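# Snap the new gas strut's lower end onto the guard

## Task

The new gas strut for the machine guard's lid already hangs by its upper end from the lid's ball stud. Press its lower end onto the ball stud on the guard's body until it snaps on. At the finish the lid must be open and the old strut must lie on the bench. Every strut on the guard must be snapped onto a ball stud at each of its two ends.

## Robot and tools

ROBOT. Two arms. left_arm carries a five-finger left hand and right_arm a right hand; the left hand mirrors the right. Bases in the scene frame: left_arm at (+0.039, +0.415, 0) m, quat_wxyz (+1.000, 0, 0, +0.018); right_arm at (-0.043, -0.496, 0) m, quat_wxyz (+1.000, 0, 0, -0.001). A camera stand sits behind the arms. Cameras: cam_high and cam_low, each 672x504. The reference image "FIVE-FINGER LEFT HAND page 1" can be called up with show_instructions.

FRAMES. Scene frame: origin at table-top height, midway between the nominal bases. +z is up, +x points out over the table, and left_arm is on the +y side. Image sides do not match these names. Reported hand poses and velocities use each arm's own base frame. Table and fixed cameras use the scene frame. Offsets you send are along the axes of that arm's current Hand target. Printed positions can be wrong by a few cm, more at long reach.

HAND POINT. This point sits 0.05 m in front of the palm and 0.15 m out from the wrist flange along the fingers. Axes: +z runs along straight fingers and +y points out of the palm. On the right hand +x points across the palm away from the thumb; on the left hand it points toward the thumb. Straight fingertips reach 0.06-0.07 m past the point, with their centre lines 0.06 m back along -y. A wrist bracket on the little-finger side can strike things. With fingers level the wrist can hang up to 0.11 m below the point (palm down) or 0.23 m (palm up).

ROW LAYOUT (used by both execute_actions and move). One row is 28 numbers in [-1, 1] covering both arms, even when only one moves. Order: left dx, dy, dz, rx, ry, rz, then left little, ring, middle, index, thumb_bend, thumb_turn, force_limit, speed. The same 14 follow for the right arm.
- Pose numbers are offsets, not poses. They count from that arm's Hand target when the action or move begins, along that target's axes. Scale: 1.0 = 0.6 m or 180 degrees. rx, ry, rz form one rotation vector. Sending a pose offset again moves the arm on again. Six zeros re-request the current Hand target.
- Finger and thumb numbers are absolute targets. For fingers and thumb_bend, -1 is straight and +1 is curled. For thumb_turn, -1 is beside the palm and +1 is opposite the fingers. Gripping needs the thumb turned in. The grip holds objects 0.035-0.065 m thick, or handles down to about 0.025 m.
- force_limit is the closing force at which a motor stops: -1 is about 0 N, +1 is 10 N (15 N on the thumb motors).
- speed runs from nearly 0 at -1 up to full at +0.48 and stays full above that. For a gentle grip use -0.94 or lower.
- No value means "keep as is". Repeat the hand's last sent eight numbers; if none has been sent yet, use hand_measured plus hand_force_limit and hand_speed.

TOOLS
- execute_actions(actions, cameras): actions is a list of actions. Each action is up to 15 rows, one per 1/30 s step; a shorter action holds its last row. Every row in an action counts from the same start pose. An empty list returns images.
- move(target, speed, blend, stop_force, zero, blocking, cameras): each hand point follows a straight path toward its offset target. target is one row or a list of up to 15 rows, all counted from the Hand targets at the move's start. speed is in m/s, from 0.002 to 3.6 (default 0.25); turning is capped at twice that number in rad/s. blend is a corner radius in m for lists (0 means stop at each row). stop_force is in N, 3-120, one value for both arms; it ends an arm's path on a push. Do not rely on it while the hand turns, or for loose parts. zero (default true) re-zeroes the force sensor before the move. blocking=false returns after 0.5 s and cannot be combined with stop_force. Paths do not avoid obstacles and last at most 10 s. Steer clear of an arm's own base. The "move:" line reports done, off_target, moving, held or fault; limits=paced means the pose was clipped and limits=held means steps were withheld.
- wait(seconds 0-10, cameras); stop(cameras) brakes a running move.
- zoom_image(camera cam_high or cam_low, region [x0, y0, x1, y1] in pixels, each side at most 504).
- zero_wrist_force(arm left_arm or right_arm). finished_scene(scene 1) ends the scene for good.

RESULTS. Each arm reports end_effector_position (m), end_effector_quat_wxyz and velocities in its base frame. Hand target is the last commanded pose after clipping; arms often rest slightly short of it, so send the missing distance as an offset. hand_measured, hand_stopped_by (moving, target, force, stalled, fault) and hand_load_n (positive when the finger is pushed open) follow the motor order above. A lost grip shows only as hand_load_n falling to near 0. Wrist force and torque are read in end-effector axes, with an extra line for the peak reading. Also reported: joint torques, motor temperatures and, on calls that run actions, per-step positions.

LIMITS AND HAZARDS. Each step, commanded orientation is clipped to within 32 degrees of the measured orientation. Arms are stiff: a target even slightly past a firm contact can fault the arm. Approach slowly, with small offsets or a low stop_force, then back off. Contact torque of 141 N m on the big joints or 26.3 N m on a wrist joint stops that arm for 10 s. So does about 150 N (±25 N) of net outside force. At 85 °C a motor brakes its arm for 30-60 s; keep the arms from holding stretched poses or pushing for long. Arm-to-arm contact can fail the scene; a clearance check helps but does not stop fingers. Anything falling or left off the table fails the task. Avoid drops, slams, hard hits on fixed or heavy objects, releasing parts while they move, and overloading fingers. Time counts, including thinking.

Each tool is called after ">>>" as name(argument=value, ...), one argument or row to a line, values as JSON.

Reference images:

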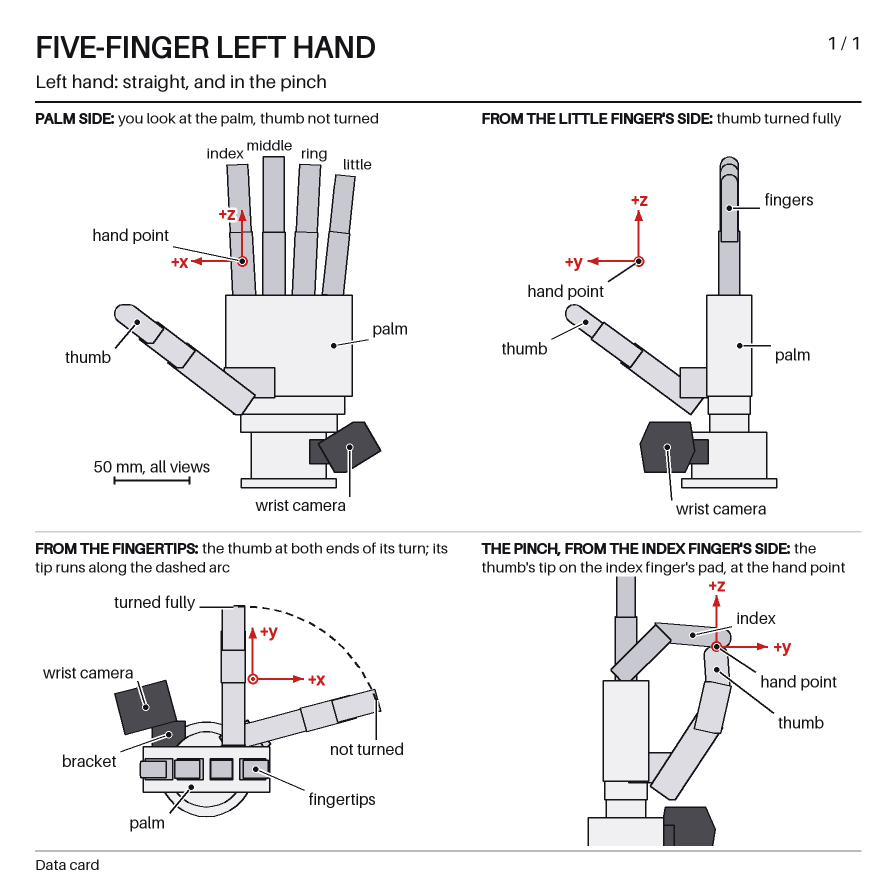

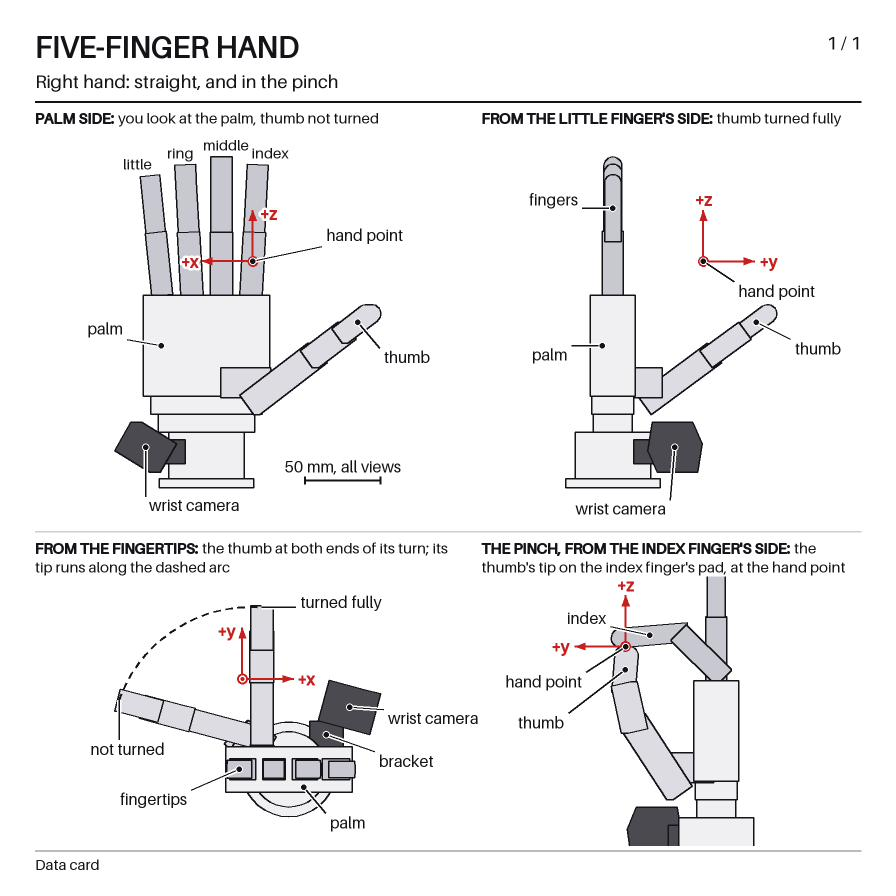

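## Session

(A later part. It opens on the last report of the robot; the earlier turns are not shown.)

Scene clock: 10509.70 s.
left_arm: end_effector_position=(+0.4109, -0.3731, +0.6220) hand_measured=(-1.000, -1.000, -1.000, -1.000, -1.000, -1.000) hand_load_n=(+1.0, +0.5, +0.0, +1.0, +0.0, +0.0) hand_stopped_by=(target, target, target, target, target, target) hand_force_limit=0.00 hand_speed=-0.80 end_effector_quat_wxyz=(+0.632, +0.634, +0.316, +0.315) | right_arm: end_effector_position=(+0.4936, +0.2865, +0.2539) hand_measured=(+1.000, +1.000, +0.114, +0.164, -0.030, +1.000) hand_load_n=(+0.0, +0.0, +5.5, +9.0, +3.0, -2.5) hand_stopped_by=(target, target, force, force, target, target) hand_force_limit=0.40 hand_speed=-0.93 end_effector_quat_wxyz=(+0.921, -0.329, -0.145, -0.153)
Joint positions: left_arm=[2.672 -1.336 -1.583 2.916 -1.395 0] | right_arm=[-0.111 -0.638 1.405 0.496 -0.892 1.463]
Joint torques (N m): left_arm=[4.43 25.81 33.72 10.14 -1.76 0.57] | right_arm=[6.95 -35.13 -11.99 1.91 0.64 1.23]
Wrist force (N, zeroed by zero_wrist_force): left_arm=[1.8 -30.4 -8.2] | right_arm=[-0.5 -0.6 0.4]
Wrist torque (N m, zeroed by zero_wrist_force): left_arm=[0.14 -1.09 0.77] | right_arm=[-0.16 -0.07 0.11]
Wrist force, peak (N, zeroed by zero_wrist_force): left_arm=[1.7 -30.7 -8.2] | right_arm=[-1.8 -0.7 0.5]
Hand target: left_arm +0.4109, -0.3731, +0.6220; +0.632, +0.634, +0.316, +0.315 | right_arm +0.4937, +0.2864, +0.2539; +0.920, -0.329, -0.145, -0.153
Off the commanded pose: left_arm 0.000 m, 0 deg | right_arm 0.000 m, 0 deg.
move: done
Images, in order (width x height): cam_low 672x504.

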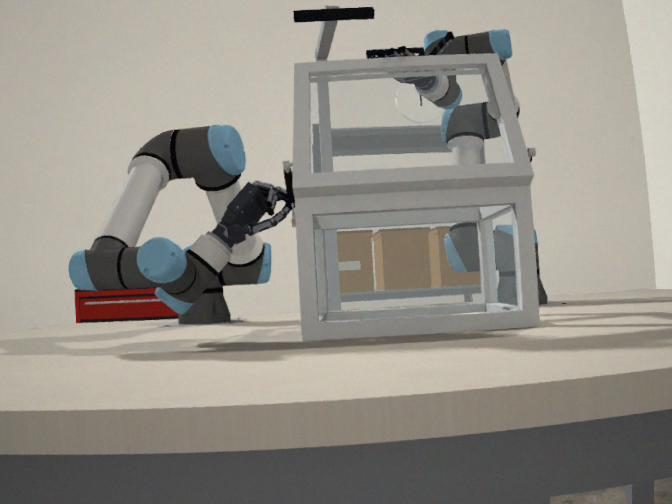

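>>> move(
  target=[0,0,0,0,0,0,-1,-1,-1,-1,-1,-1,0,-0.8,-0.0003,0.00174,0.00146,0,0.00188,-0.00224,1,1,0.61,0.65,-0.03,1,0.4,-0.93],
  speed=0.008,
  stop_force=10,
  cameras=["cam_low"],
)

>>> zoom_image(
  camera="cam_low",
  region=[284, 212, 302, 230],
)

>>> zoom_image(
  camera="cam_low",
  region=[270, 190, 310, 230],
)

Scene clock: 10518.50 s.
left_arm: end_effector_position=(+0.4109, -0.3731, +0.6220) hand_measured=(-1.000, -1.000, -1.000, -1.000, -1.000, -1.000) hand_load_n=(+1.0, +0.0, +0.0, +0.5, +0.0, +0.5) hand_stopped_by=(target, target, target, target, target, target) hand_force_limit=0.00 hand_speed=-0.80 end_effector_quat_wxyz=(+0.632, +0.634, +0.316, +0.315) | right_arm: end_effector_position=(+0.4937, +0.2878, +0.2539) hand_measured=(+1.000, +1.000, +0.114, +0.164, -0.032, +1.000) hand_load_n=(+0.0, +0.0, +4.5, +8.0, +6.5, -2.5) hand_stopped_by=(target, target, force, force, target, target) hand_force_limit=0.40 hand_speed=-0.93 end_effector_quat_wxyz=(+0.920, -0.328, -0.143, -0.157)
Joint positions: left_arm=[2.672 -1.336 -1.583 2.916 -1.395 0] | right_arm=[-0.109 -0.638 1.409 0.5 -0.892 1.448]
Joint torques (N m): left_arm=[4.82 25.35 33.76 10.04 -1.66 0.53] | right_arm=[12.29 -36.4 -12.61 1.93 0.83 1.03]
Wrist force (N, zeroed by zero_wrist_force): left_arm=[1.9 -30.5 -8.2] | right_arm=[-0.3 -6.2 -4.1]
Wrist torque (N m, zeroed by zero_wrist_force): left_arm=[0.12 -1.08 0.78] | right_arm=[-0.29 -0.02 -0.01]
Wrist force, peak (N, zeroed by zero_wrist_force): left_arm=[1.8 -30.7 -8.1] | right_arm=[0.0 -6.5 -3.9]
Hand target: left_arm +0.4109, -0.3731, +0.6220; +0.632, +0.634, +0.316, +0.315 | right_arm +0.4937, +0.2878, +0.2539; +0.920, -0.328, -0.143, -0.157
Off the commanded pose: left_arm 0.000 m, 0 deg | right_arm 0.000 m, 0 deg.
move: done
Images, in order (width x height): cam_low 672x504.

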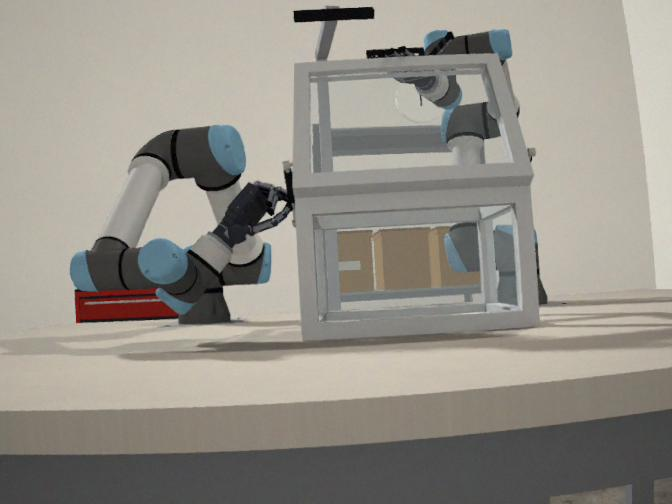

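Scaled by 28.000.

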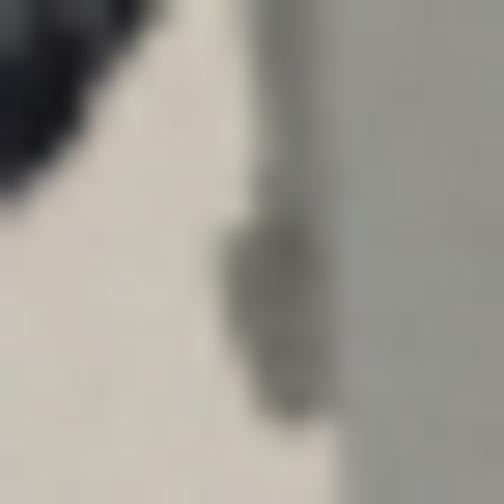

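Scaled by 12.600.

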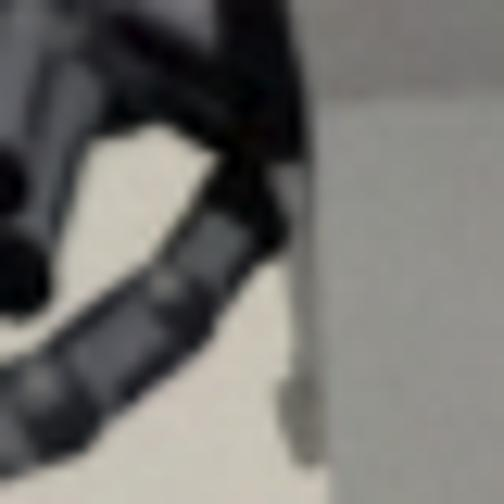

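>>> move(
  target=[0,0,0,0,0,0,-1,-1,-1,-1,-1,-1,0,-0.8,0.00015,-0.00185,0.00043,-0.00025,0.00054,0.00236,1,1,0.61,0.65,-0.03,1,0.4,-0.93],
  speed=0.01,
)

>>> execute_actions(
  actions=[
    [[0,0,0,0,0,0,-1,-1,-1,-1,-1,-1,0,-0.8,0,0,0,0,0,0,1,1,0.62,0.66,-0.02,1,0.4,-0.94]],
    [[0,0,0,0,0,0,-1,-1,-1,-1,-1,-1,0,-0.8,0,0,0,0,0,0,1,1,0.62,0.66,-0.02,1,0.5,-0.94]],
  ],
  cameras=["cam_low"],
)

>>> zoom_image(
  camera="cam_low",
  region=[284, 212, 302, 230],
)

Scene clock: 10541.10 s.
left_arm: end_effector_position=(+0.4109, -0.3731, +0.6220) hand_measured=(-1.000, -1.000, -1.000, -1.000, -1.000, -1.000) hand_load_n=(+0.5, +0.0, +0.0, +0.5, +0.0, +0.0) hand_stopped_by=(target, target, target, target, target, target) hand_force_limit=0.00 hand_speed=-0.80 end_effector_quat_wxyz=(+0.632, +0.634, +0.316, +0.315) | right_arm: end_effector_position=(+0.4933, +0.2871, +0.2548) hand_measured=(+1.000, +1.000, +0.114, +0.164, -0.032, +1.000) hand_load_n=(+0.0, +0.0, +6.0, +9.0, +4.5, -3.0) hand_stopped_by=(target, target, force, force, target, target) hand_force_limit=0.40 hand_speed=-0.93 end_effector_quat_wxyz=(+0.921, -0.329, -0.141, -0.154)
Joint positions: left_arm=[2.672 -1.336 -1.583 2.916 -1.395 0] | right_arm=[-0.11 -0.64 1.411 0.501 -0.892 1.456]
Joint torques (N m): left_arm=[4.45 25.1 33.39 10.01 -1.76 0.63] | right_arm=[-12.22 -54.81 -5.03 4.09 1.08 0.71]
Wrist force (N, zeroed by zero_wrist_force): left_arm=[1.8 -30.6 -7.9] | right_arm=[-1.2 -0.8 0.2]
Wrist torque (N m, zeroed by zero_wrist_force): left_arm=[0.10 -1.09 0.78] | right_arm=[-0.14 -0.05 0.00]
Wrist force, peak (N, zeroed by zero_wrist_force): left_arm=[1.9 -30.7 -8.3] | right_arm=[-0.3 -6.6 -4.0]
Hand target: left_arm +0.4109, -0.3731, +0.6220; +0.632, +0.634, +0.316, +0.315 | right_arm +0.4934, +0.2872, +0.2548; +0.921, -0.329, -0.141, -0.154
Off the commanded pose: left_arm 0.000 m, 0 deg | right_arm 0.000 m, 0 deg.
move: done

Scene clock: 10542.30 s.
left_arm: end_effector_position=(+0.4109, -0.3731, +0.6220) hand_measured=(-1.000, -1.000, -1.000, -1.000, -1.000, -1.000) hand_load_n=(+1.0, +0.0, +0.0, +1.0, +0.0, +0.0) hand_stopped_by=(target, target, target, target, target, target) hand_force_limit=0.00 hand_speed=-0.80 end_effector_quat_wxyz=(+0.632, +0.634, +0.316, +0.315) | right_arm: end_effector_position=(+0.4934, +0.2871, +0.2548) hand_measured=(+1.000, +1.000, +0.118, +0.164, -0.022, +1.000) hand_load_n=(+0.0, +0.0, +8.0, +8.5, +4.5, -3.0) hand_stopped_by=(target, target, force, force, target, target) hand_force_limit=0.50 hand_speed=-0.94 end_effector_quat_wxyz=(+0.921, -0.329, -0.141, -0.154)
Joint positions: left_arm=[2.672 -1.336 -1.583 2.916 -1.395 0] | right_arm=[-0.11 -0.64 1.411 0.501 -0.892 1.456]
Joint torques (N m): left_arm=[4.12 25.42 33.61 10.05 -1.71 0.57] | right_arm=[-8.92 -43.26 -13.51 1.84 -0.05 -0.88]
Wrist force (N, zeroed by zero_wrist_force): left_arm=[1.8 -30.5 -8.2] | right_arm=[-1.5 -1.2 0.5]
Wrist torque (N m, zeroed by zero_wrist_force): left_arm=[0.13 -1.10 0.77] | right_arm=[-0.16 -0.05 -0.02]
Wrist force, peak (N, zeroed by zero_wrist_force): left_arm=[1.7 -30.7 -8.0] | right_arm=[-1.5 -1.2 0.5]
Hand target: left_arm +0.4109, -0.3731, +0.6220; +0.632, +0.634, +0.316, +0.315 | right_arm +0.4934, +0.2872, +0.2548; +0.921, -0.329, -0.141, -0.154
Off the commanded pose: left_arm 0.000 m, 0 deg | right_arm 0.000 m, 0 deg.
Step readings (end_effector_position of left_arm | right_arm):
0: (+0.4109, -0.3731, +0.6220) | (+0.4933, +0.2871, +0.2548)
1: (+0.4109, -0.3731, +0.6220) | (+0.4933, +0.2871, +0.2548)
2: (+0.4109, -0.3731, +0.6220) | (+0.4933, +0.2871, +0.2548)
4: (+0.4109, -0.3731, +0.6220) | (+0.4933, +0.2871, +0.2548)
8: (+0.4109, -0.3731, +0.6220) | (+0.4934, +0.2871, +0.2548)
15: (+0.4109, -0.3731, +0.6220) | (+0.4934, +0.2871, +0.2548)
16: (+0.4109, -0.3731, +0.6220) | (+0.4934, +0.2871, +0.2548)
17: (+0.4109, -0.3731, +0.6220) | (+0.4934, +0.2871, +0.2548)
19: (+0.4109, -0.3731, +0.6220) | (+0.4934, +0.2871, +0.2548)
23: (+0.4109, -0.3731, +0.6220) | (+0.4934, +0.2871, +0.2548)
30: (+0.4109, -0.3731, +0.6220) | (+0.4934, +0.2871, +0.2548)
Images, in order (width x height): cam_low 672x504.

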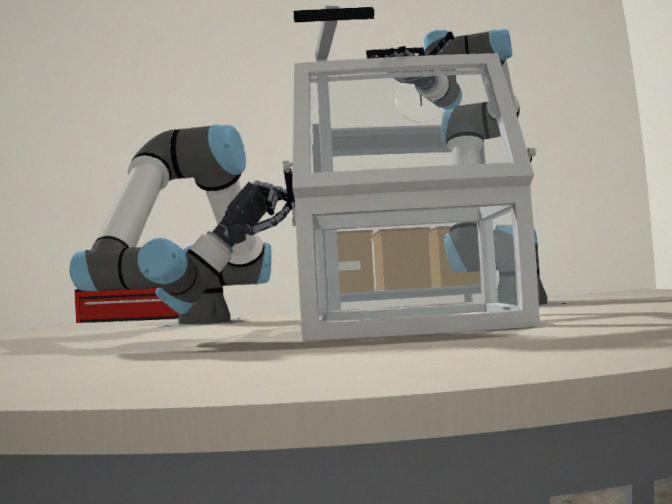

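Scaled by 28.000.

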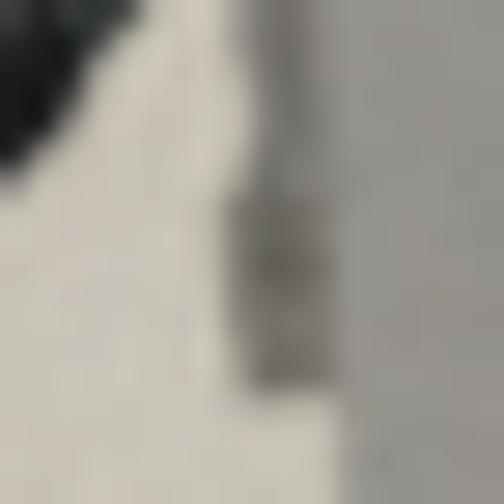

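>>> move(
  target=[0,0,0,0,0,0,-1,-1,-1,-1,-1,-1,0,-0.8,-0.0003,0.00174,0.00146,0,0.00188,-0.00224,1,1,0.62,0.66,-0.02,1,0.5,-0.94],
  speed=0.008,
  stop_force=10,
  cameras=["cam_low"],
)

>>> zoom_image(
  camera="cam_low",
  region=[284, 212, 302, 230],
)

Scene clock: 10550.20 s.
left_arm: end_effector_position=(+0.4109, -0.3731, +0.6220) hand_measured=(-1.000, -1.000, -1.000, -1.000, -1.000, -1.000) hand_load_n=(+1.0, -0.5, +0.0, +1.0, -0.5, +0.0) hand_stopped_by=(target, target, target, target, target, target) hand_force_limit=0.00 hand_speed=-0.80 end_effector_quat_wxyz=(+0.632, +0.634, +0.316, +0.315) | right_arm: end_effector_position=(+0.4934, +0.2885, +0.2548) hand_measured=(+1.000, +1.000, +0.118, +0.164, -0.024, +1.000) hand_load_n=(+0.0, +0.0, +8.0, +8.0, +7.5, -3.0) hand_stopped_by=(target, target, force, force, target, target) hand_force_limit=0.50 hand_speed=-0.94 end_effector_quat_wxyz=(+0.921, -0.328, -0.139, -0.158)
Joint positions: left_arm=[2.672 -1.336 -1.583 2.916 -1.395 0] | right_arm=[-0.108 -0.639 1.415 0.506 -0.892 1.441]
Joint torques (N m): left_arm=[4.63 25.02 33.59 9.99 -1.6 0.6] | right_arm=[8.24 -34.02 -11.36 1.75 -1.14 1.22]
Wrist force (N, zeroed by zero_wrist_force): left_arm=[1.8 -30.1 -8.1] | right_arm=[-0.7 -8.6 -2.2]
Wrist torque (N m, zeroed by zero_wrist_force): left_arm=[0.11 -1.08 0.77] | right_arm=[-0.33 -0.06 -0.08]
Wrist force, peak (N, zeroed by zero_wrist_force): left_arm=[1.7 -30.8 -8.1] | right_arm=[-0.7 -8.7 -2.3]
Hand target: left_arm +0.4109, -0.3731, +0.6220; +0.632, +0.634, +0.316, +0.315 | right_arm +0.4934, +0.2885, +0.2548; +0.921, -0.328, -0.139, -0.158
Off the commanded pose: left_arm 0.000 m, 0 deg | right_arm 0.000 m, 0 deg.
move: done
Images, in order (width x height): cam_low 672x504.

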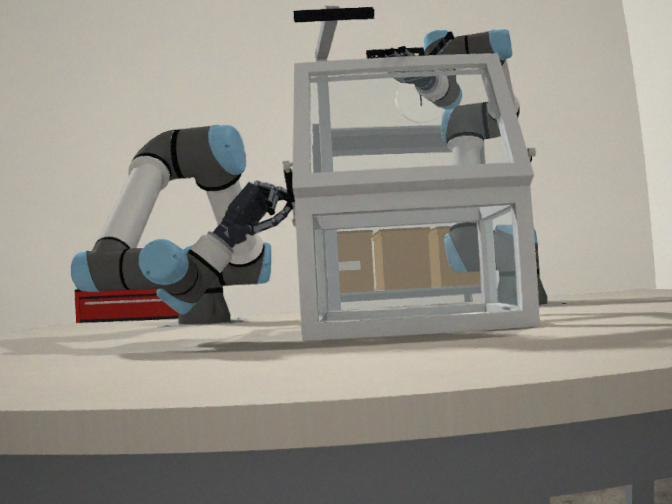

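Scaled by 28.000.

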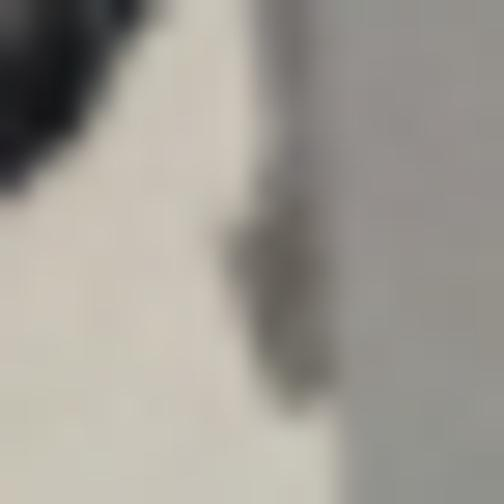

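>>> execute_actions(
  actions=[
    [[0,0,0,0,0,0,-1,-1,-1,-1,-1,-1,0,-0.8,0,0,0,0,0,0,1,1,0.62,0.66,-0.01,1,0.8,-0.95]],
    [[0,0,0,0,0,0,-1,-1,-1,-1,-1,-1,0,-0.8,0,0,0,0,0,0,1,1,0.62,0.66,0.004,1,0.8,-0.95]],
    [[0,0,0,0,0,0,-1,-1,-1,-1,-1,-1,0,-0.8,0,0,0,0,0,0,1,1,0.62,0.66,0.004,1,0.8,-0.95]],
  ],
  cameras=["cam_low"],
)

>>> zoom_image(
  camera="cam_low",
  region=[284, 212, 302, 230],
)

Scene clock: 10576.43 s.
left_arm: end_effector_position=(+0.4109, -0.3731, +0.6220) hand_measured=(-1.000, -1.000, -1.000, -1.000, -1.000, -1.000) hand_load_n=(+0.5, +0.0, +0.0, +0.5, +0.0, +0.0) hand_stopped_by=(target, target, target, target, target, target) hand_force_limit=0.00 hand_speed=-0.80 end_effector_quat_wxyz=(+0.632, +0.634, +0.316, +0.315) | right_arm: end_effector_position=(+0.4934, +0.2885, +0.2548) hand_measured=(+1.000, +1.000, +0.118, +0.164, -0.002, +1.000) hand_load_n=(+0.0, +0.0, +9.0, +9.5, +9.0, -3.5) hand_stopped_by=(target, target, force, force, target, target) hand_force_limit=0.80 hand_speed=-0.95 end_effector_quat_wxyz=(+0.921, -0.328, -0.139, -0.158)
Joint positions: left_arm=[2.672 -1.336 -1.583 2.916 -1.395 0] | right_arm=[-0.108 -0.639 1.415 0.506 -0.892 1.441]
Joint torques (N m): left_arm=[4.61 24.31 33.97 9.86 -1.67 0.61] | right_arm=[-7.34 -41.89 -15.16 1.38 -0.79 1.14]
Wrist force (N, zeroed by zero_wrist_force): left_arm=[1.8 -30.2 -8.0] | right_arm=[-0.5 -9.8 -1.8]
Wrist torque (N m, zeroed by zero_wrist_force): left_arm=[0.12 -1.09 0.77] | right_arm=[-0.34 -0.08 -0.10]
Wrist force, peak (N, zeroed by zero_wrist_force): left_arm=[1.8 -30.6 -8.0] | right_arm=[-0.5 -10.0 -1.7]
Hand target: left_arm +0.4109, -0.3731, +0.6220; +0.632, +0.634, +0.316, +0.315 | right_arm +0.4934, +0.2885, +0.2548; +0.921, -0.328, -0.139, -0.158
Off the commanded pose: left_arm 0.000 m, 0 deg | right_arm 0.000 m, 0 deg.
Step readings (end_effector_position of left_arm | right_arm):
0: (+0.4109, -0.3731, +0.6220) | (+0.4934, +0.2885, +0.2548)
1: (+0.4109, -0.3731, +0.6220) | (+0.4934, +0.2885, +0.2548)
2: (+0.4109, -0.3731, +0.6220) | (+0.4934, +0.2885, +0.2548)
4: (+0.4109, -0.3731, +0.6220) | (+0.4934, +0.2885, +0.2548)
8: (+0.4109, -0.3731, +0.6220) | (+0.4934, +0.2885, +0.2548)
15: (+0.4109, -0.3731, +0.6220) | (+0.4934, +0.2885, +0.2548)
16: (+0.4109, -0.3731, +0.6220) | (+0.4934, +0.2885, +0.2548)
17: (+0.4109, -0.3731, +0.6220) | (+0.4934, +0.2885, +0.2548)
19: (+0.4109, -0.3731, +0.6220) | (+0.4934, +0.2885, +0.2548)
23: (+0.4109, -0.3731, +0.6220) | (+0.4934, +0.2885, +0.2548)
30: (+0.4109, -0.3731, +0.6220) | (+0.4934, +0.2885, +0.2548)
31: (+0.4109, -0.3731, +0.6220) | (+0.4934, +0.2885, +0.2548)
32: (+0.4109, -0.3731, +0.6220) | (+0.4934, +0.2885, +0.2548)
34: (+0.4109, -0.3731, +0.6220) | (+0.4934, +0.2885, +0.2548)
38: (+0.4109, -0.3731, +0.6220) | (+0.4934, +0.2885, +0.2548)
45: (+0.4109, -0.3731, +0.6220) | (+0.4934, +0.2885, +0.2548)
Images, in order (width x height): cam_low 672x504.

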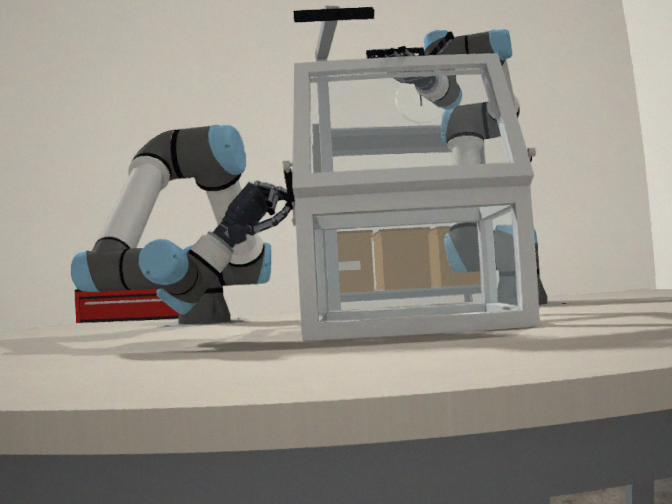

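Scaled by 28.000.

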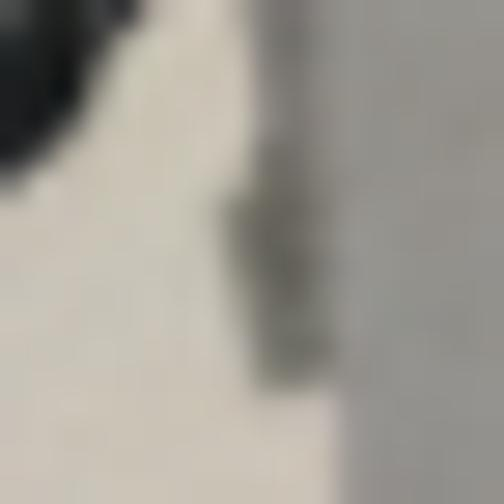

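>>> move(
  target=[0,0,0,0,0,0,-1,-1,-1,-1,-1,-1,0,-0.8,0,-0.00112,0.00133,-0.00029,0.00169,0.00142,1,1,0.62,0.66,0.004,1,0.8,-0.95],
  speed=0.006,
  stop_force=12,
  cameras=["cam_low"],
)

>>> zoom_image(
  camera="cam_low",
  region=[284, 212, 302, 230],
)

Scene clock: 10594.13 s.
left_arm: end_effector_position=(+0.4109, -0.3731, +0.6220) hand_measured=(-1.000, -1.000, -1.000, -1.000, -1.000, -1.000) hand_load_n=(+1.0, +0.0, +0.0, +0.5, +0.0, +0.0) hand_stopped_by=(target, target, target, target, target, target) hand_force_limit=0.00 hand_speed=-0.80 end_effector_quat_wxyz=(+0.632, +0.634, +0.316, +0.315) | right_arm: end_effector_position=(+0.4931, +0.2886, +0.2558) hand_measured=(+1.000, +1.000, +0.118, +0.164, -0.002, +1.000) hand_load_n=(+0.0, +0.0, +9.0, +9.5, +6.5, -3.5) hand_stopped_by=(target, target, force, force, target, target) hand_force_limit=0.80 hand_speed=-0.95 end_effector_quat_wxyz=(+0.921, -0.328, -0.136, -0.157)
Joint positions: left_arm=[2.672 -1.336 -1.583 2.916 -1.395 0] | right_arm=[-0.108 -0.641 1.42 0.51 -0.891 1.441]
Joint torques (N m): left_arm=[4.48 25.25 33.79 9.84 -1.8 0.61] | right_arm=[-10.37 -51.8 -11.5 1.95 0.65 0.91]
Wrist force (N, zeroed by zero_wrist_force): left_arm=[1.7 -30.6 -7.9] | right_arm=[-1.7 -3.6 0.1]
Wrist torque (N m, zeroed by zero_wrist_force): left_arm=[0.10 -1.08 0.77] | right_arm=[-0.19 -0.11 0.00]
Wrist force, peak (N, zeroed by zero_wrist_force): left_arm=[1.7 -30.7 -7.9] | right_arm=[-0.6 -10.2 -2.0]
Hand target: left_arm +0.4109, -0.3731, +0.6220; +0.632, +0.634, +0.316, +0.315 | right_arm +0.4931, +0.2885, +0.2557; +0.921, -0.328, -0.136, -0.157
Off the commanded pose: left_arm 0.000 m, 0 deg | right_arm 0.000 m, 0 deg.
move: done
Images, in order (width x height): cam_low 672x504.

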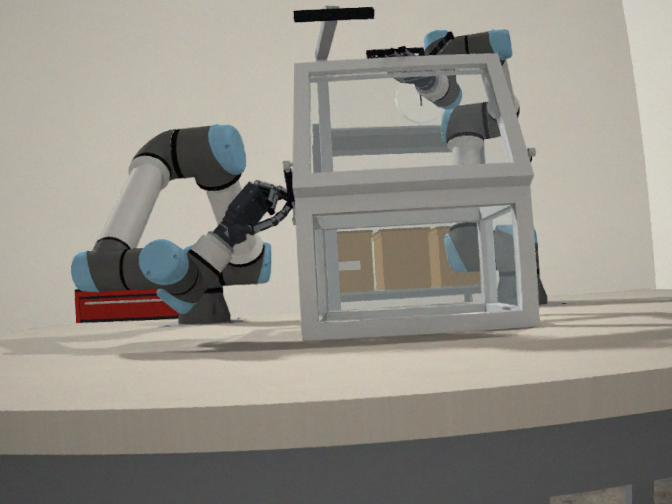

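Scaled by 28.000.

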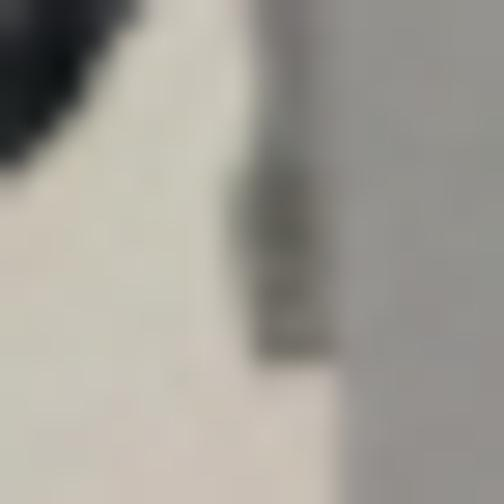

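>>> move(
  target=[0,0,0,0,0,0,-1,-1,-1,-1,-1,-1,0,-0.8,-0.0002,0.00087,0.00073,0,0.00094,-0.00112,1,1,0.62,0.66,0.004,1,0.8,-0.95],
  speed=0.006,
  stop_force=12,
)

>>> execute_actions(
  actions=[
    [[0,0,0,0,0,0,-1,-1,-1,-1,-1,-1,0,-0.8,0,0,0,0,0,0,1,1,0.62,0.66,0.012,1,0.8,-0.95]],
    [[0,0,0,0,0,0,-1,-1,-1,-1,-1,-1,0,-0.8,0,0,0,0,0,0,1,1,0.62,0.66,0.012,1,0.8,-0.95]],
  ],
  cameras=["cam_low"],
)

>>> zoom_image(
  camera="cam_low",
  region=[284, 212, 302, 230],
)

Scene clock: 10603.70 s.
left_arm: end_effector_position=(+0.4109, -0.3731, +0.6220) hand_measured=(-1.000, -1.000, -1.000, -1.000, -1.000, -1.000) hand_load_n=(+0.5, +0.0, +0.0, +0.5, +0.0, +0.0) hand_stopped_by=(target, target, target, target, target, target) hand_force_limit=0.00 hand_speed=-0.80 end_effector_quat_wxyz=(+0.632, +0.634, +0.316, +0.315) | right_arm: end_effector_position=(+0.4931, +0.2892, +0.2557) hand_measured=(+1.000, +1.000, +0.118, +0.164, -0.002, +1.000) hand_load_n=(+0.0, +0.0, +9.0, +10.0, +7.5, -3.5) hand_stopped_by=(target, target, force, force, target, target) hand_force_limit=0.80 hand_speed=-0.95 end_effector_quat_wxyz=(+0.921, -0.328, -0.135, -0.159)
Joint positions: left_arm=[2.672 -1.336 -1.583 2.916 -1.395 0] | right_arm=[-0.107 -0.641 1.422 0.512 -0.892 1.434]
Joint torques (N m): left_arm=[4.79 24.72 34.2 9.91 -1.74 0.7] | right_arm=[14.13 -33.52 -9.09 2.21 0.91 0.78]
Wrist force (N, zeroed by zero_wrist_force): left_arm=[1.8 -30.0 -7.8] | right_arm=[-0.9 -11.8 0.1]
Wrist torque (N m, zeroed by zero_wrist_force): left_arm=[0.12 -1.10 0.77] | right_arm=[-0.39 -0.09 -0.12]
Wrist force, peak (N, zeroed by zero_wrist_force): left_arm=[1.8 -30.7 -7.9] | right_arm=[-1.0 -11.8 0.0]
Hand target: left_arm +0.4109, -0.3731, +0.6220; +0.632, +0.634, +0.316, +0.315 | right_arm +0.4931, +0.2892, +0.2557; +0.921, -0.328, -0.135, -0.159
Off the commanded pose: left_arm 0.000 m, 0 deg | right_arm 0.000 m, 0 deg.
move: done

Scene clock: 10604.90 s.
left_arm: end_effector_position=(+0.4109, -0.3731, +0.6220) hand_measured=(-1.000, -1.000, -1.000, -1.000, -1.000, -1.000) hand_load_n=(+0.5, -0.5, +0.0, +1.0, +0.0, +0.0) hand_stopped_by=(target, target, target, target, target, target) hand_force_limit=0.00 hand_speed=-0.80 end_effector_quat_wxyz=(+0.632, +0.634, +0.316, +0.315) | right_arm: end_effector_position=(+0.4931, +0.2892, +0.2557) hand_measured=(+1.000, +1.000, +0.118, +0.164, +0.006, +1.000) hand_load_n=(+0.0, +0.0, +10.0, +10.5, +8.5, -3.5) hand_stopped_by=(target, target, force, force, target, target) hand_force_limit=0.80 hand_speed=-0.95 end_effector_quat_wxyz=(+0.921, -0.328, -0.135, -0.159)
Joint positions: left_arm=[2.672 -1.336 -1.583 2.916 -1.395 0] | right_arm=[-0.107 -0.641 1.422 0.512 -0.892 1.434]
Joint torques (N m): left_arm=[4.23 24.58 33.85 9.84 -1.67 0.64] | right_arm=[11.65 -34.48 -11.55 1.16 2.85 1.12]
Wrist force (N, zeroed by zero_wrist_force): left_arm=[1.6 -30.6 -7.7] | right_arm=[-1.0 -11.0 0.6]
Wrist torque (N m, zeroed by zero_wrist_force): left_arm=[0.08 -1.07 0.77] | right_arm=[-0.37 -0.10 -0.12]
Wrist force, peak (N, zeroed by zero_wrist_force): left_arm=[1.6 -30.7 -7.7] | right_arm=[-1.0 -11.9 0.0]
Hand target: left_arm +0.4109, -0.3731, +0.6220; +0.632, +0.634, +0.316, +0.315 | right_arm +0.4931, +0.2892, +0.2557; +0.921, -0.328, -0.135, -0.159
Off the commanded pose: left_arm 0.000 m, 0 deg | right_arm 0.000 m, 0 deg.
Step readings (end_effector_position of left_arm | right_arm):
0: (+0.4109, -0.3731, +0.6220) | (+0.4931, +0.2892, +0.2557)
1: (+0.4109, -0.3731, +0.6220) | (+0.4931, +0.2892, +0.2557)
2: (+0.4109, -0.3731, +0.6220) | (+0.4931, +0.2892, +0.2557)
4: (+0.4109, -0.3731, +0.6220) | (+0.4931, +0.2892, +0.2557)
8: (+0.4109, -0.3731, +0.6220) | (+0.4931, +0.2892, +0.2557)
15: (+0.4109, -0.3731, +0.6220) | (+0.4931, +0.2892, +0.2557)
16: (+0.4109, -0.3731, +0.6220) | (+0.4931, +0.2892, +0.2557)
17: (+0.4109, -0.3731, +0.6220) | (+0.4931, +0.2892, +0.2557)
19: (+0.4109, -0.3731, +0.6220) | (+0.4931, +0.2892, +0.2557)
23: (+0.4109, -0.3731, +0.6220) | (+0.4931, +0.2892, +0.2557)
30: (+0.4109, -0.3731, +0.6220) | (+0.4931, +0.2892, +0.2557)
Images, in order (width x height): cam_low 672x504.

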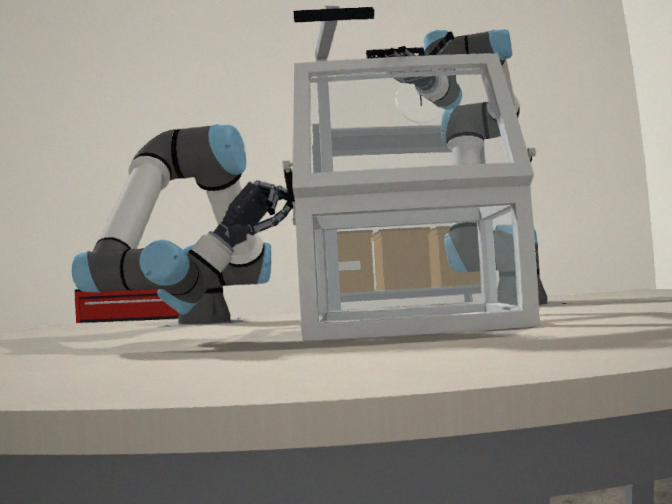

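Scaled by 28.000.

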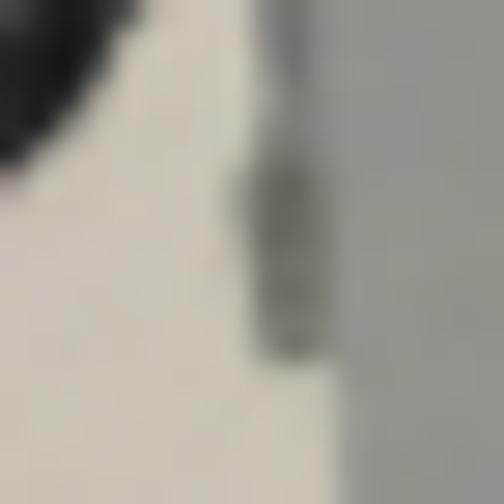

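>>> execute_actions(
  actions=[
    [[0,0,0,0,0,0,-1,-1,-1,-1,-1,-1,0,-0.8,0,0,0,0,0,0,1,1,0.62,0.12,0.012,1,0.8,-0.9]],
    [[0,0,0,0,0,0,-1,-1,-1,-1,-1,-1,0,-0.8,0,0,0,0,0,0,1,1,0.62,0.06,0.012,1,0.8,-0.9]],
    [[0,0,0,0,0,0,-1,-1,-1,-1,-1,-1,0,-0.8,0,0,0,0,0,0,1,1,0.62,0.0,0.012,1,0.8,-0.9]],
  ],
  cameras=["cam_low"],
)

>>> zoom_image(
  camera="cam_low",
  region=[284, 212, 302, 230],
)

>>> zoom_image(
  camera="cam_low",
  region=[265, 185, 310, 230],
)

Scene clock: 10632.20 s.
left_arm: end_effector_position=(+0.4109, -0.3731, +0.6220) hand_measured=(-1.000, -1.000, -1.000, -1.000, -1.000, -1.000) hand_load_n=(+1.0, +0.0, +0.0, +0.5, +0.0, +0.0) hand_stopped_by=(target, target, target, target, target, target) hand_force_limit=0.00 hand_speed=-0.80 end_effector_quat_wxyz=(+0.632, +0.634, +0.316, +0.315) | right_arm: end_effector_position=(+0.4931, +0.2892, +0.2557) hand_measured=(+1.000, +1.000, +0.118, +0.000, +0.006, +1.000) hand_load_n=(+0.0, +0.0, +12.5, +0.0, +6.0, -3.5) hand_stopped_by=(target, target, force, target, target, target) hand_force_limit=0.80 hand_speed=-0.90 end_effector_quat_wxyz=(+0.921, -0.328, -0.135, -0.159)
Joint positions: left_arm=[2.672 -1.336 -1.583 2.916 -1.395 0] | right_arm=[-0.107 -0.641 1.422 0.512 -0.892 1.434]
Joint torques (N m): left_arm=[4.26 24.14 34.02 9.81 -1.72 0.7] | right_arm=[1.11 -39.23 -12.98 1.11 -1.07 1.26]
Wrist force (N, zeroed by zero_wrist_force): left_arm=[1.7 -30.4 -7.6] | right_arm=[-0.8 -8.4 0.0]
Wrist torque (N m, zeroed by zero_wrist_force): left_arm=[0.09 -1.08 0.76] | right_arm=[-0.30 -0.15 -0.14]
Wrist force, peak (N, zeroed by zero_wrist_force): left_arm=[1.7 -30.7 -7.8] | right_arm=[-0.9 -11.5 0.7]
Hand target: left_arm +0.4109, -0.3731, +0.6220; +0.632, +0.634, +0.316, +0.315 | right_arm +0.4931, +0.2892, +0.2557; +0.921, -0.328, -0.135, -0.159
Off the commanded pose: left_arm 0.000 m, 0 deg | right_arm 0.000 m, 0 deg.
Step readings (end_effector_position of left_arm | right_arm):
0: (+0.4109, -0.3731, +0.6220) | (+0.4931, +0.2892, +0.2557)
1: (+0.4109, -0.3731, +0.6220) | (+0.4931, +0.2892, +0.2557)
2: (+0.4109, -0.3731, +0.6220) | (+0.4931, +0.2892, +0.2557)
4: (+0.4109, -0.3731, +0.6220) | (+0.4931, +0.2892, +0.2557)
8: (+0.4109, -0.3731, +0.6220) | (+0.4931, +0.2892, +0.2557)
15: (+0.4109, -0.3731, +0.6220) | (+0.4931, +0.2892, +0.2557)
16: (+0.4109, -0.3731, +0.6220) | (+0.4931, +0.2892, +0.2557)
17: (+0.4109, -0.3731, +0.6220) | (+0.4931, +0.2892, +0.2557)
19: (+0.4109, -0.3731, +0.6220) | (+0.4931, +0.2892, +0.2557)
23: (+0.4109, -0.3731, +0.6220) | (+0.4931, +0.2892, +0.2557)
30: (+0.4109, -0.3731, +0.6220) | (+0.4931, +0.2892, +0.2557)
31: (+0.4109, -0.3731, +0.6220) | (+0.4931, +0.2892, +0.2557)
32: (+0.4109, -0.3731, +0.6220) | (+0.4931, +0.2892, +0.2557)
34: (+0.4109, -0.3731, +0.6220) | (+0.4931, +0.2892, +0.2557)
38: (+0.4109, -0.3731, +0.6220) | (+0.4931, +0.2892, +0.2557)
45: (+0.4109, -0.3731, +0.6220) | (+0.4931, +0.2892, +0.2557)
Images, in order (width x height): cam_low 672x504.

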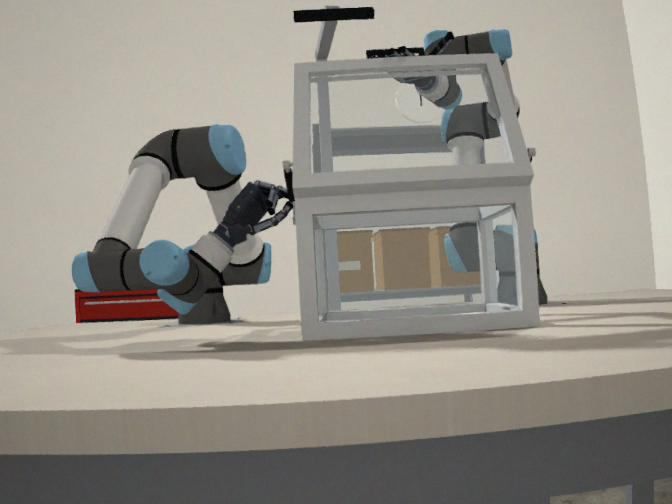

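Scaled by 28.000.

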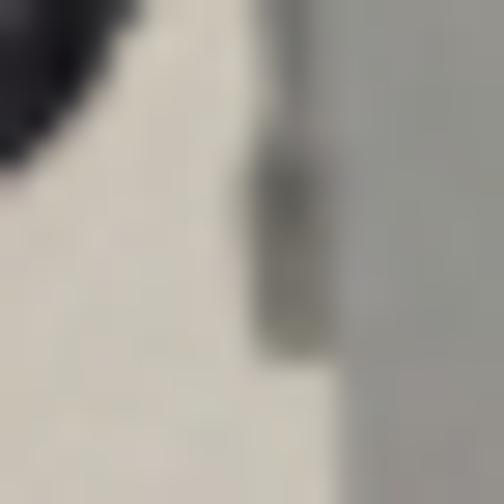

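Scaled by 11.200.

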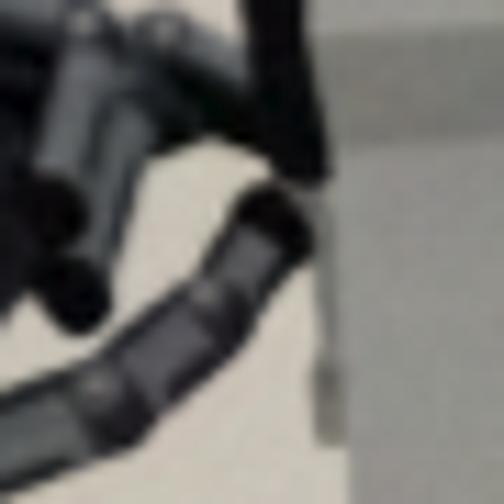

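>>> move(
  target=[0,0,0,0,0,0,-1,-1,-1,-1,-1,-1,0,-0.8,0,-0.00112,0.00133,-0.00029,0.00169,0.00142,1,1,0.62,0.0,0.012,1,0.8,-0.95],
  speed=0.006,
  stop_force=12,
  cameras=["cam_low"],
)

>>> zoom_image(
  camera="cam_low",
  region=[284, 210, 302, 228],
)

Scene clock: 10670.07 s.
left_arm: end_effector_position=(+0.4109, -0.3731, +0.6220) hand_measured=(-1.000, -1.000, -1.000, -1.000, -1.000, -1.000) hand_load_n=(+0.5, +0.0, +0.0, +1.0, +0.0, +0.0) hand_stopped_by=(target, target, target, target, target, target) hand_force_limit=0.00 hand_speed=-0.80 end_effector_quat_wxyz=(+0.632, +0.634, +0.316, +0.315) | right_arm: end_effector_position=(+0.4927, +0.2893, +0.2567) hand_measured=(+1.000, +1.000, +0.118, +0.000, +0.006, +1.000) hand_load_n=(+0.0, -0.5, +12.0, +0.0, +4.0, -3.5) hand_stopped_by=(target, target, force, target, target, target) hand_force_limit=0.80 hand_speed=-0.95 end_effector_quat_wxyz=(+0.922, -0.328, -0.132, -0.158)
Joint positions: left_arm=[2.672 -1.336 -1.583 2.916 -1.395 0] | right_arm=[-0.107 -0.643 1.427 0.516 -0.891 1.434]
Joint torques (N m): left_arm=[4.53 24.18 34.4 9.74 -1.7 0.7] | right_arm=[-10.94 -50.22 -11.9 2.01 0.28 0.96]
Wrist force (N, zeroed by zero_wrist_force): left_arm=[1.6 -30.0 -8.2] | right_arm=[-1.2 -1.9 1.3]
Wrist torque (N m, zeroed by zero_wrist_force): left_arm=[0.15 -1.10 0.76] | right_arm=[-0.16 -0.19 0.06]
Wrist force, peak (N, zeroed by zero_wrist_force): left_arm=[1.7 -30.7 -8.1] | right_arm=[-0.7 -8.8 0.4]
Hand target: left_arm +0.4109, -0.3731, +0.6220; +0.632, +0.634, +0.316, +0.315 | right_arm +0.4927, +0.2893, +0.2567; +0.922, -0.328, -0.132, -0.158
Off the commanded pose: left_arm 0.000 m, 0 deg | right_arm 0.000 m, 0 deg.
move: done
Images, in order (width x height): cam_low 672x504.

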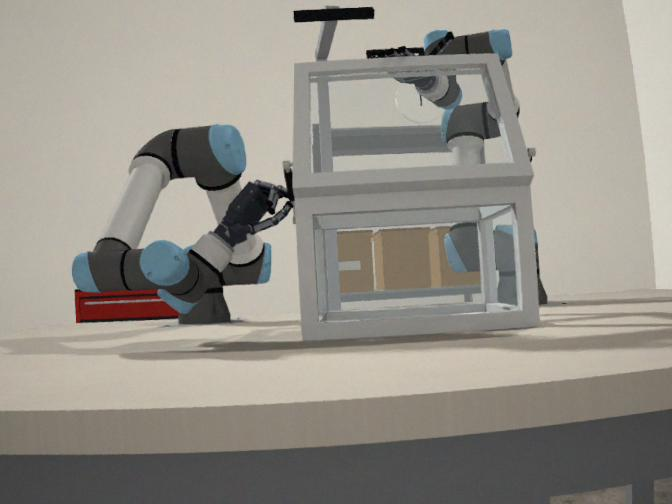

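Scaled by 28.000.

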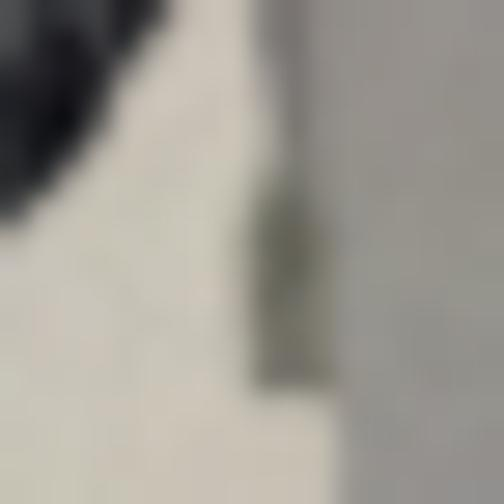

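>>> execute_actions(
  actions=[],
  cameras=["all"],
)

>>> zoom_image(
  camera="cam_high",
  region=[350, 120, 430, 240],
)

>>> zoom_image(
  camera="cam_high",
  region=[180, 120, 270, 300],
)

Scene clock: 10719.57 s.
left_arm: end_effector_position=(+0.4109, -0.3731, +0.6220) hand_measured=(-1.000, -1.000, -1.000, -1.000, -1.000, -1.000) hand_load_n=(+0.5, +0.0, +0.0, +1.0, +0.0, +0.0) hand_stopped_by=(target, target, target, target, target, target) hand_force_limit=0.00 hand_speed=-0.80 end_effector_quat_wxyz=(+0.632, +0.634, +0.316, +0.315) | right_arm: end_effector_position=(+0.4927, +0.2893, +0.2567) hand_measured=(+1.000, +1.000, +0.118, +0.000, +0.006, +1.000) hand_load_n=(+0.0, +0.0, +12.0, +0.0, +4.0, -3.5) hand_stopped_by=(target, target, force, target, target, target) hand_force_limit=0.80 hand_speed=-0.95 end_effector_quat_wxyz=(+0.922, -0.328, -0.132, -0.158)
Joint positions: left_arm=[2.672 -1.336 -1.583 2.916 -1.395 0] | right_arm=[-0.107 -0.643 1.427 0.516 -0.891 1.434]
Joint velocities: within noise
Joint torques (N m): left_arm=[4.57 23.68 33.91 9.75 -1.64 0.69] | right_arm=[-11.51 -37.43 -13.97 1.3 -2.36 -0.07]
Motor temperatures (°C): left_arm=[19 20 19 34 26 30] | right_arm=[19 21 21 26 29 26]
Wrist force (N, zeroed by zero_wrist_force): left_arm=[1.8 -30.6 -8.1] | right_arm=[-1.4 -1.6 1.0]
Wrist torque (N m, zeroed by zero_wrist_force): left_arm=[0.12 -1.12 0.77] | right_arm=[-0.13 -0.17 0.06]
Wrist force, peak (N, zeroed by zero_wrist_force): left_arm=[1.6 -30.8 -8.0] | right_arm=[-1.4 -2.1 1.3]
Hand target: left_arm +0.4109, -0.3731, +0.6220; +0.632, +0.634, +0.316, +0.315 | right_arm +0.4927, +0.2893, +0.2567; +0.922, -0.328, -0.132, -0.158
Off the commanded pose: left_arm 0.000 m, 0 deg | right_arm 0.000 m, 0 deg.

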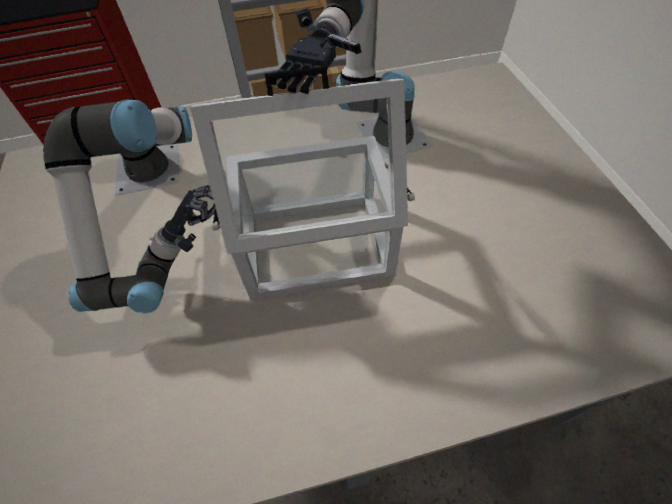

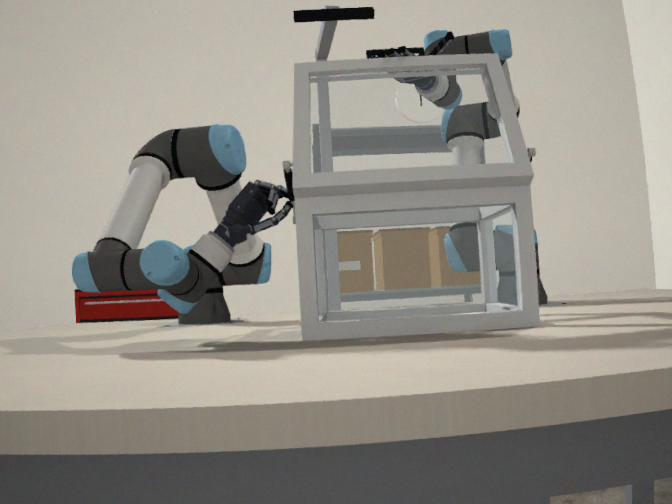

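Scaled by 4.200.

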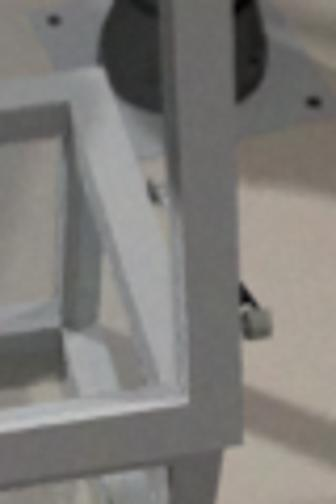

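Scaled by 2.800.

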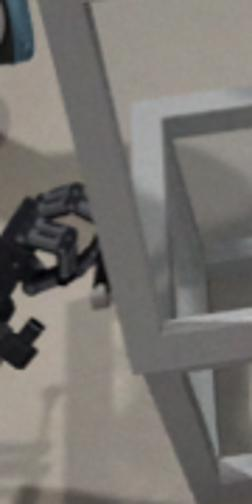

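>>> zoom_image(
  camera="cam_high",
  region=[398, 180, 422, 204],
)

>>> zoom_image(
  camera="cam_high",
  region=[374, 150, 398, 174],
)

>>> zoom_image(
  camera="cam_high",
  region=[204, 210, 228, 234],
)

Scaled by 21.000.

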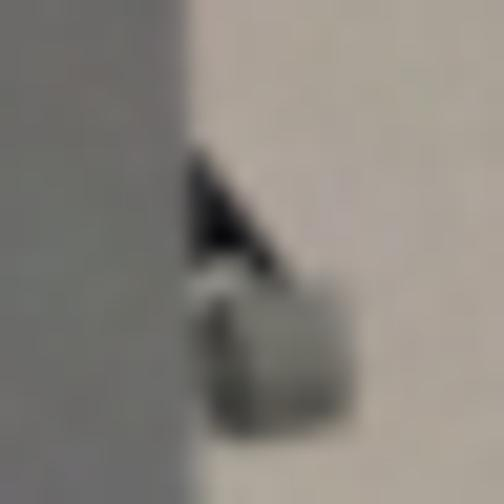

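Scaled by 21.000.

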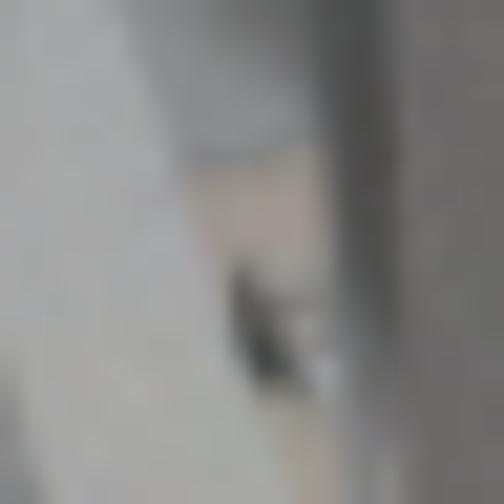

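Scaled by 21.000.

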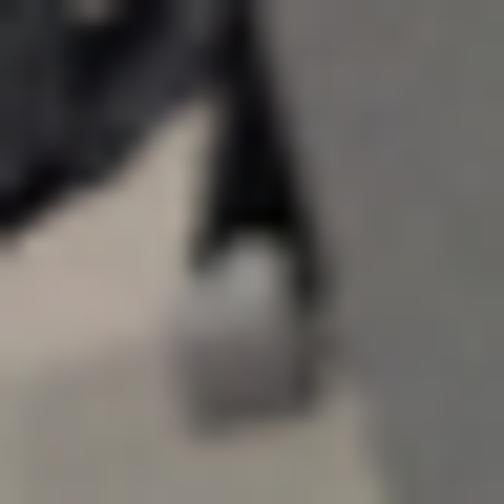

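>>> zoom_image(
  camera="cam_low",
  region=[290, 195, 350, 345],
)

>>> zoom_image(
  camera="cam_low",
  region=[470, 170, 560, 345],
)

>>> zoom_image(
  camera="cam_high",
  region=[215, 140, 285, 310],
)

Scaled by 3.360.

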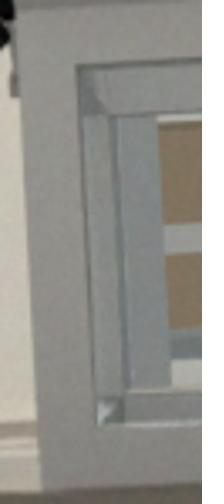

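Scaled by 2.880.

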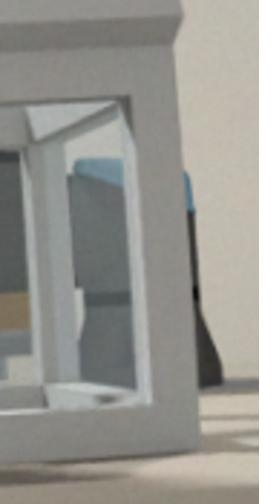

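Scaled by 2.965.

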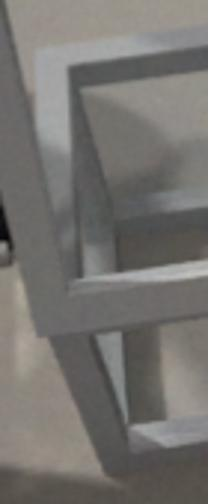

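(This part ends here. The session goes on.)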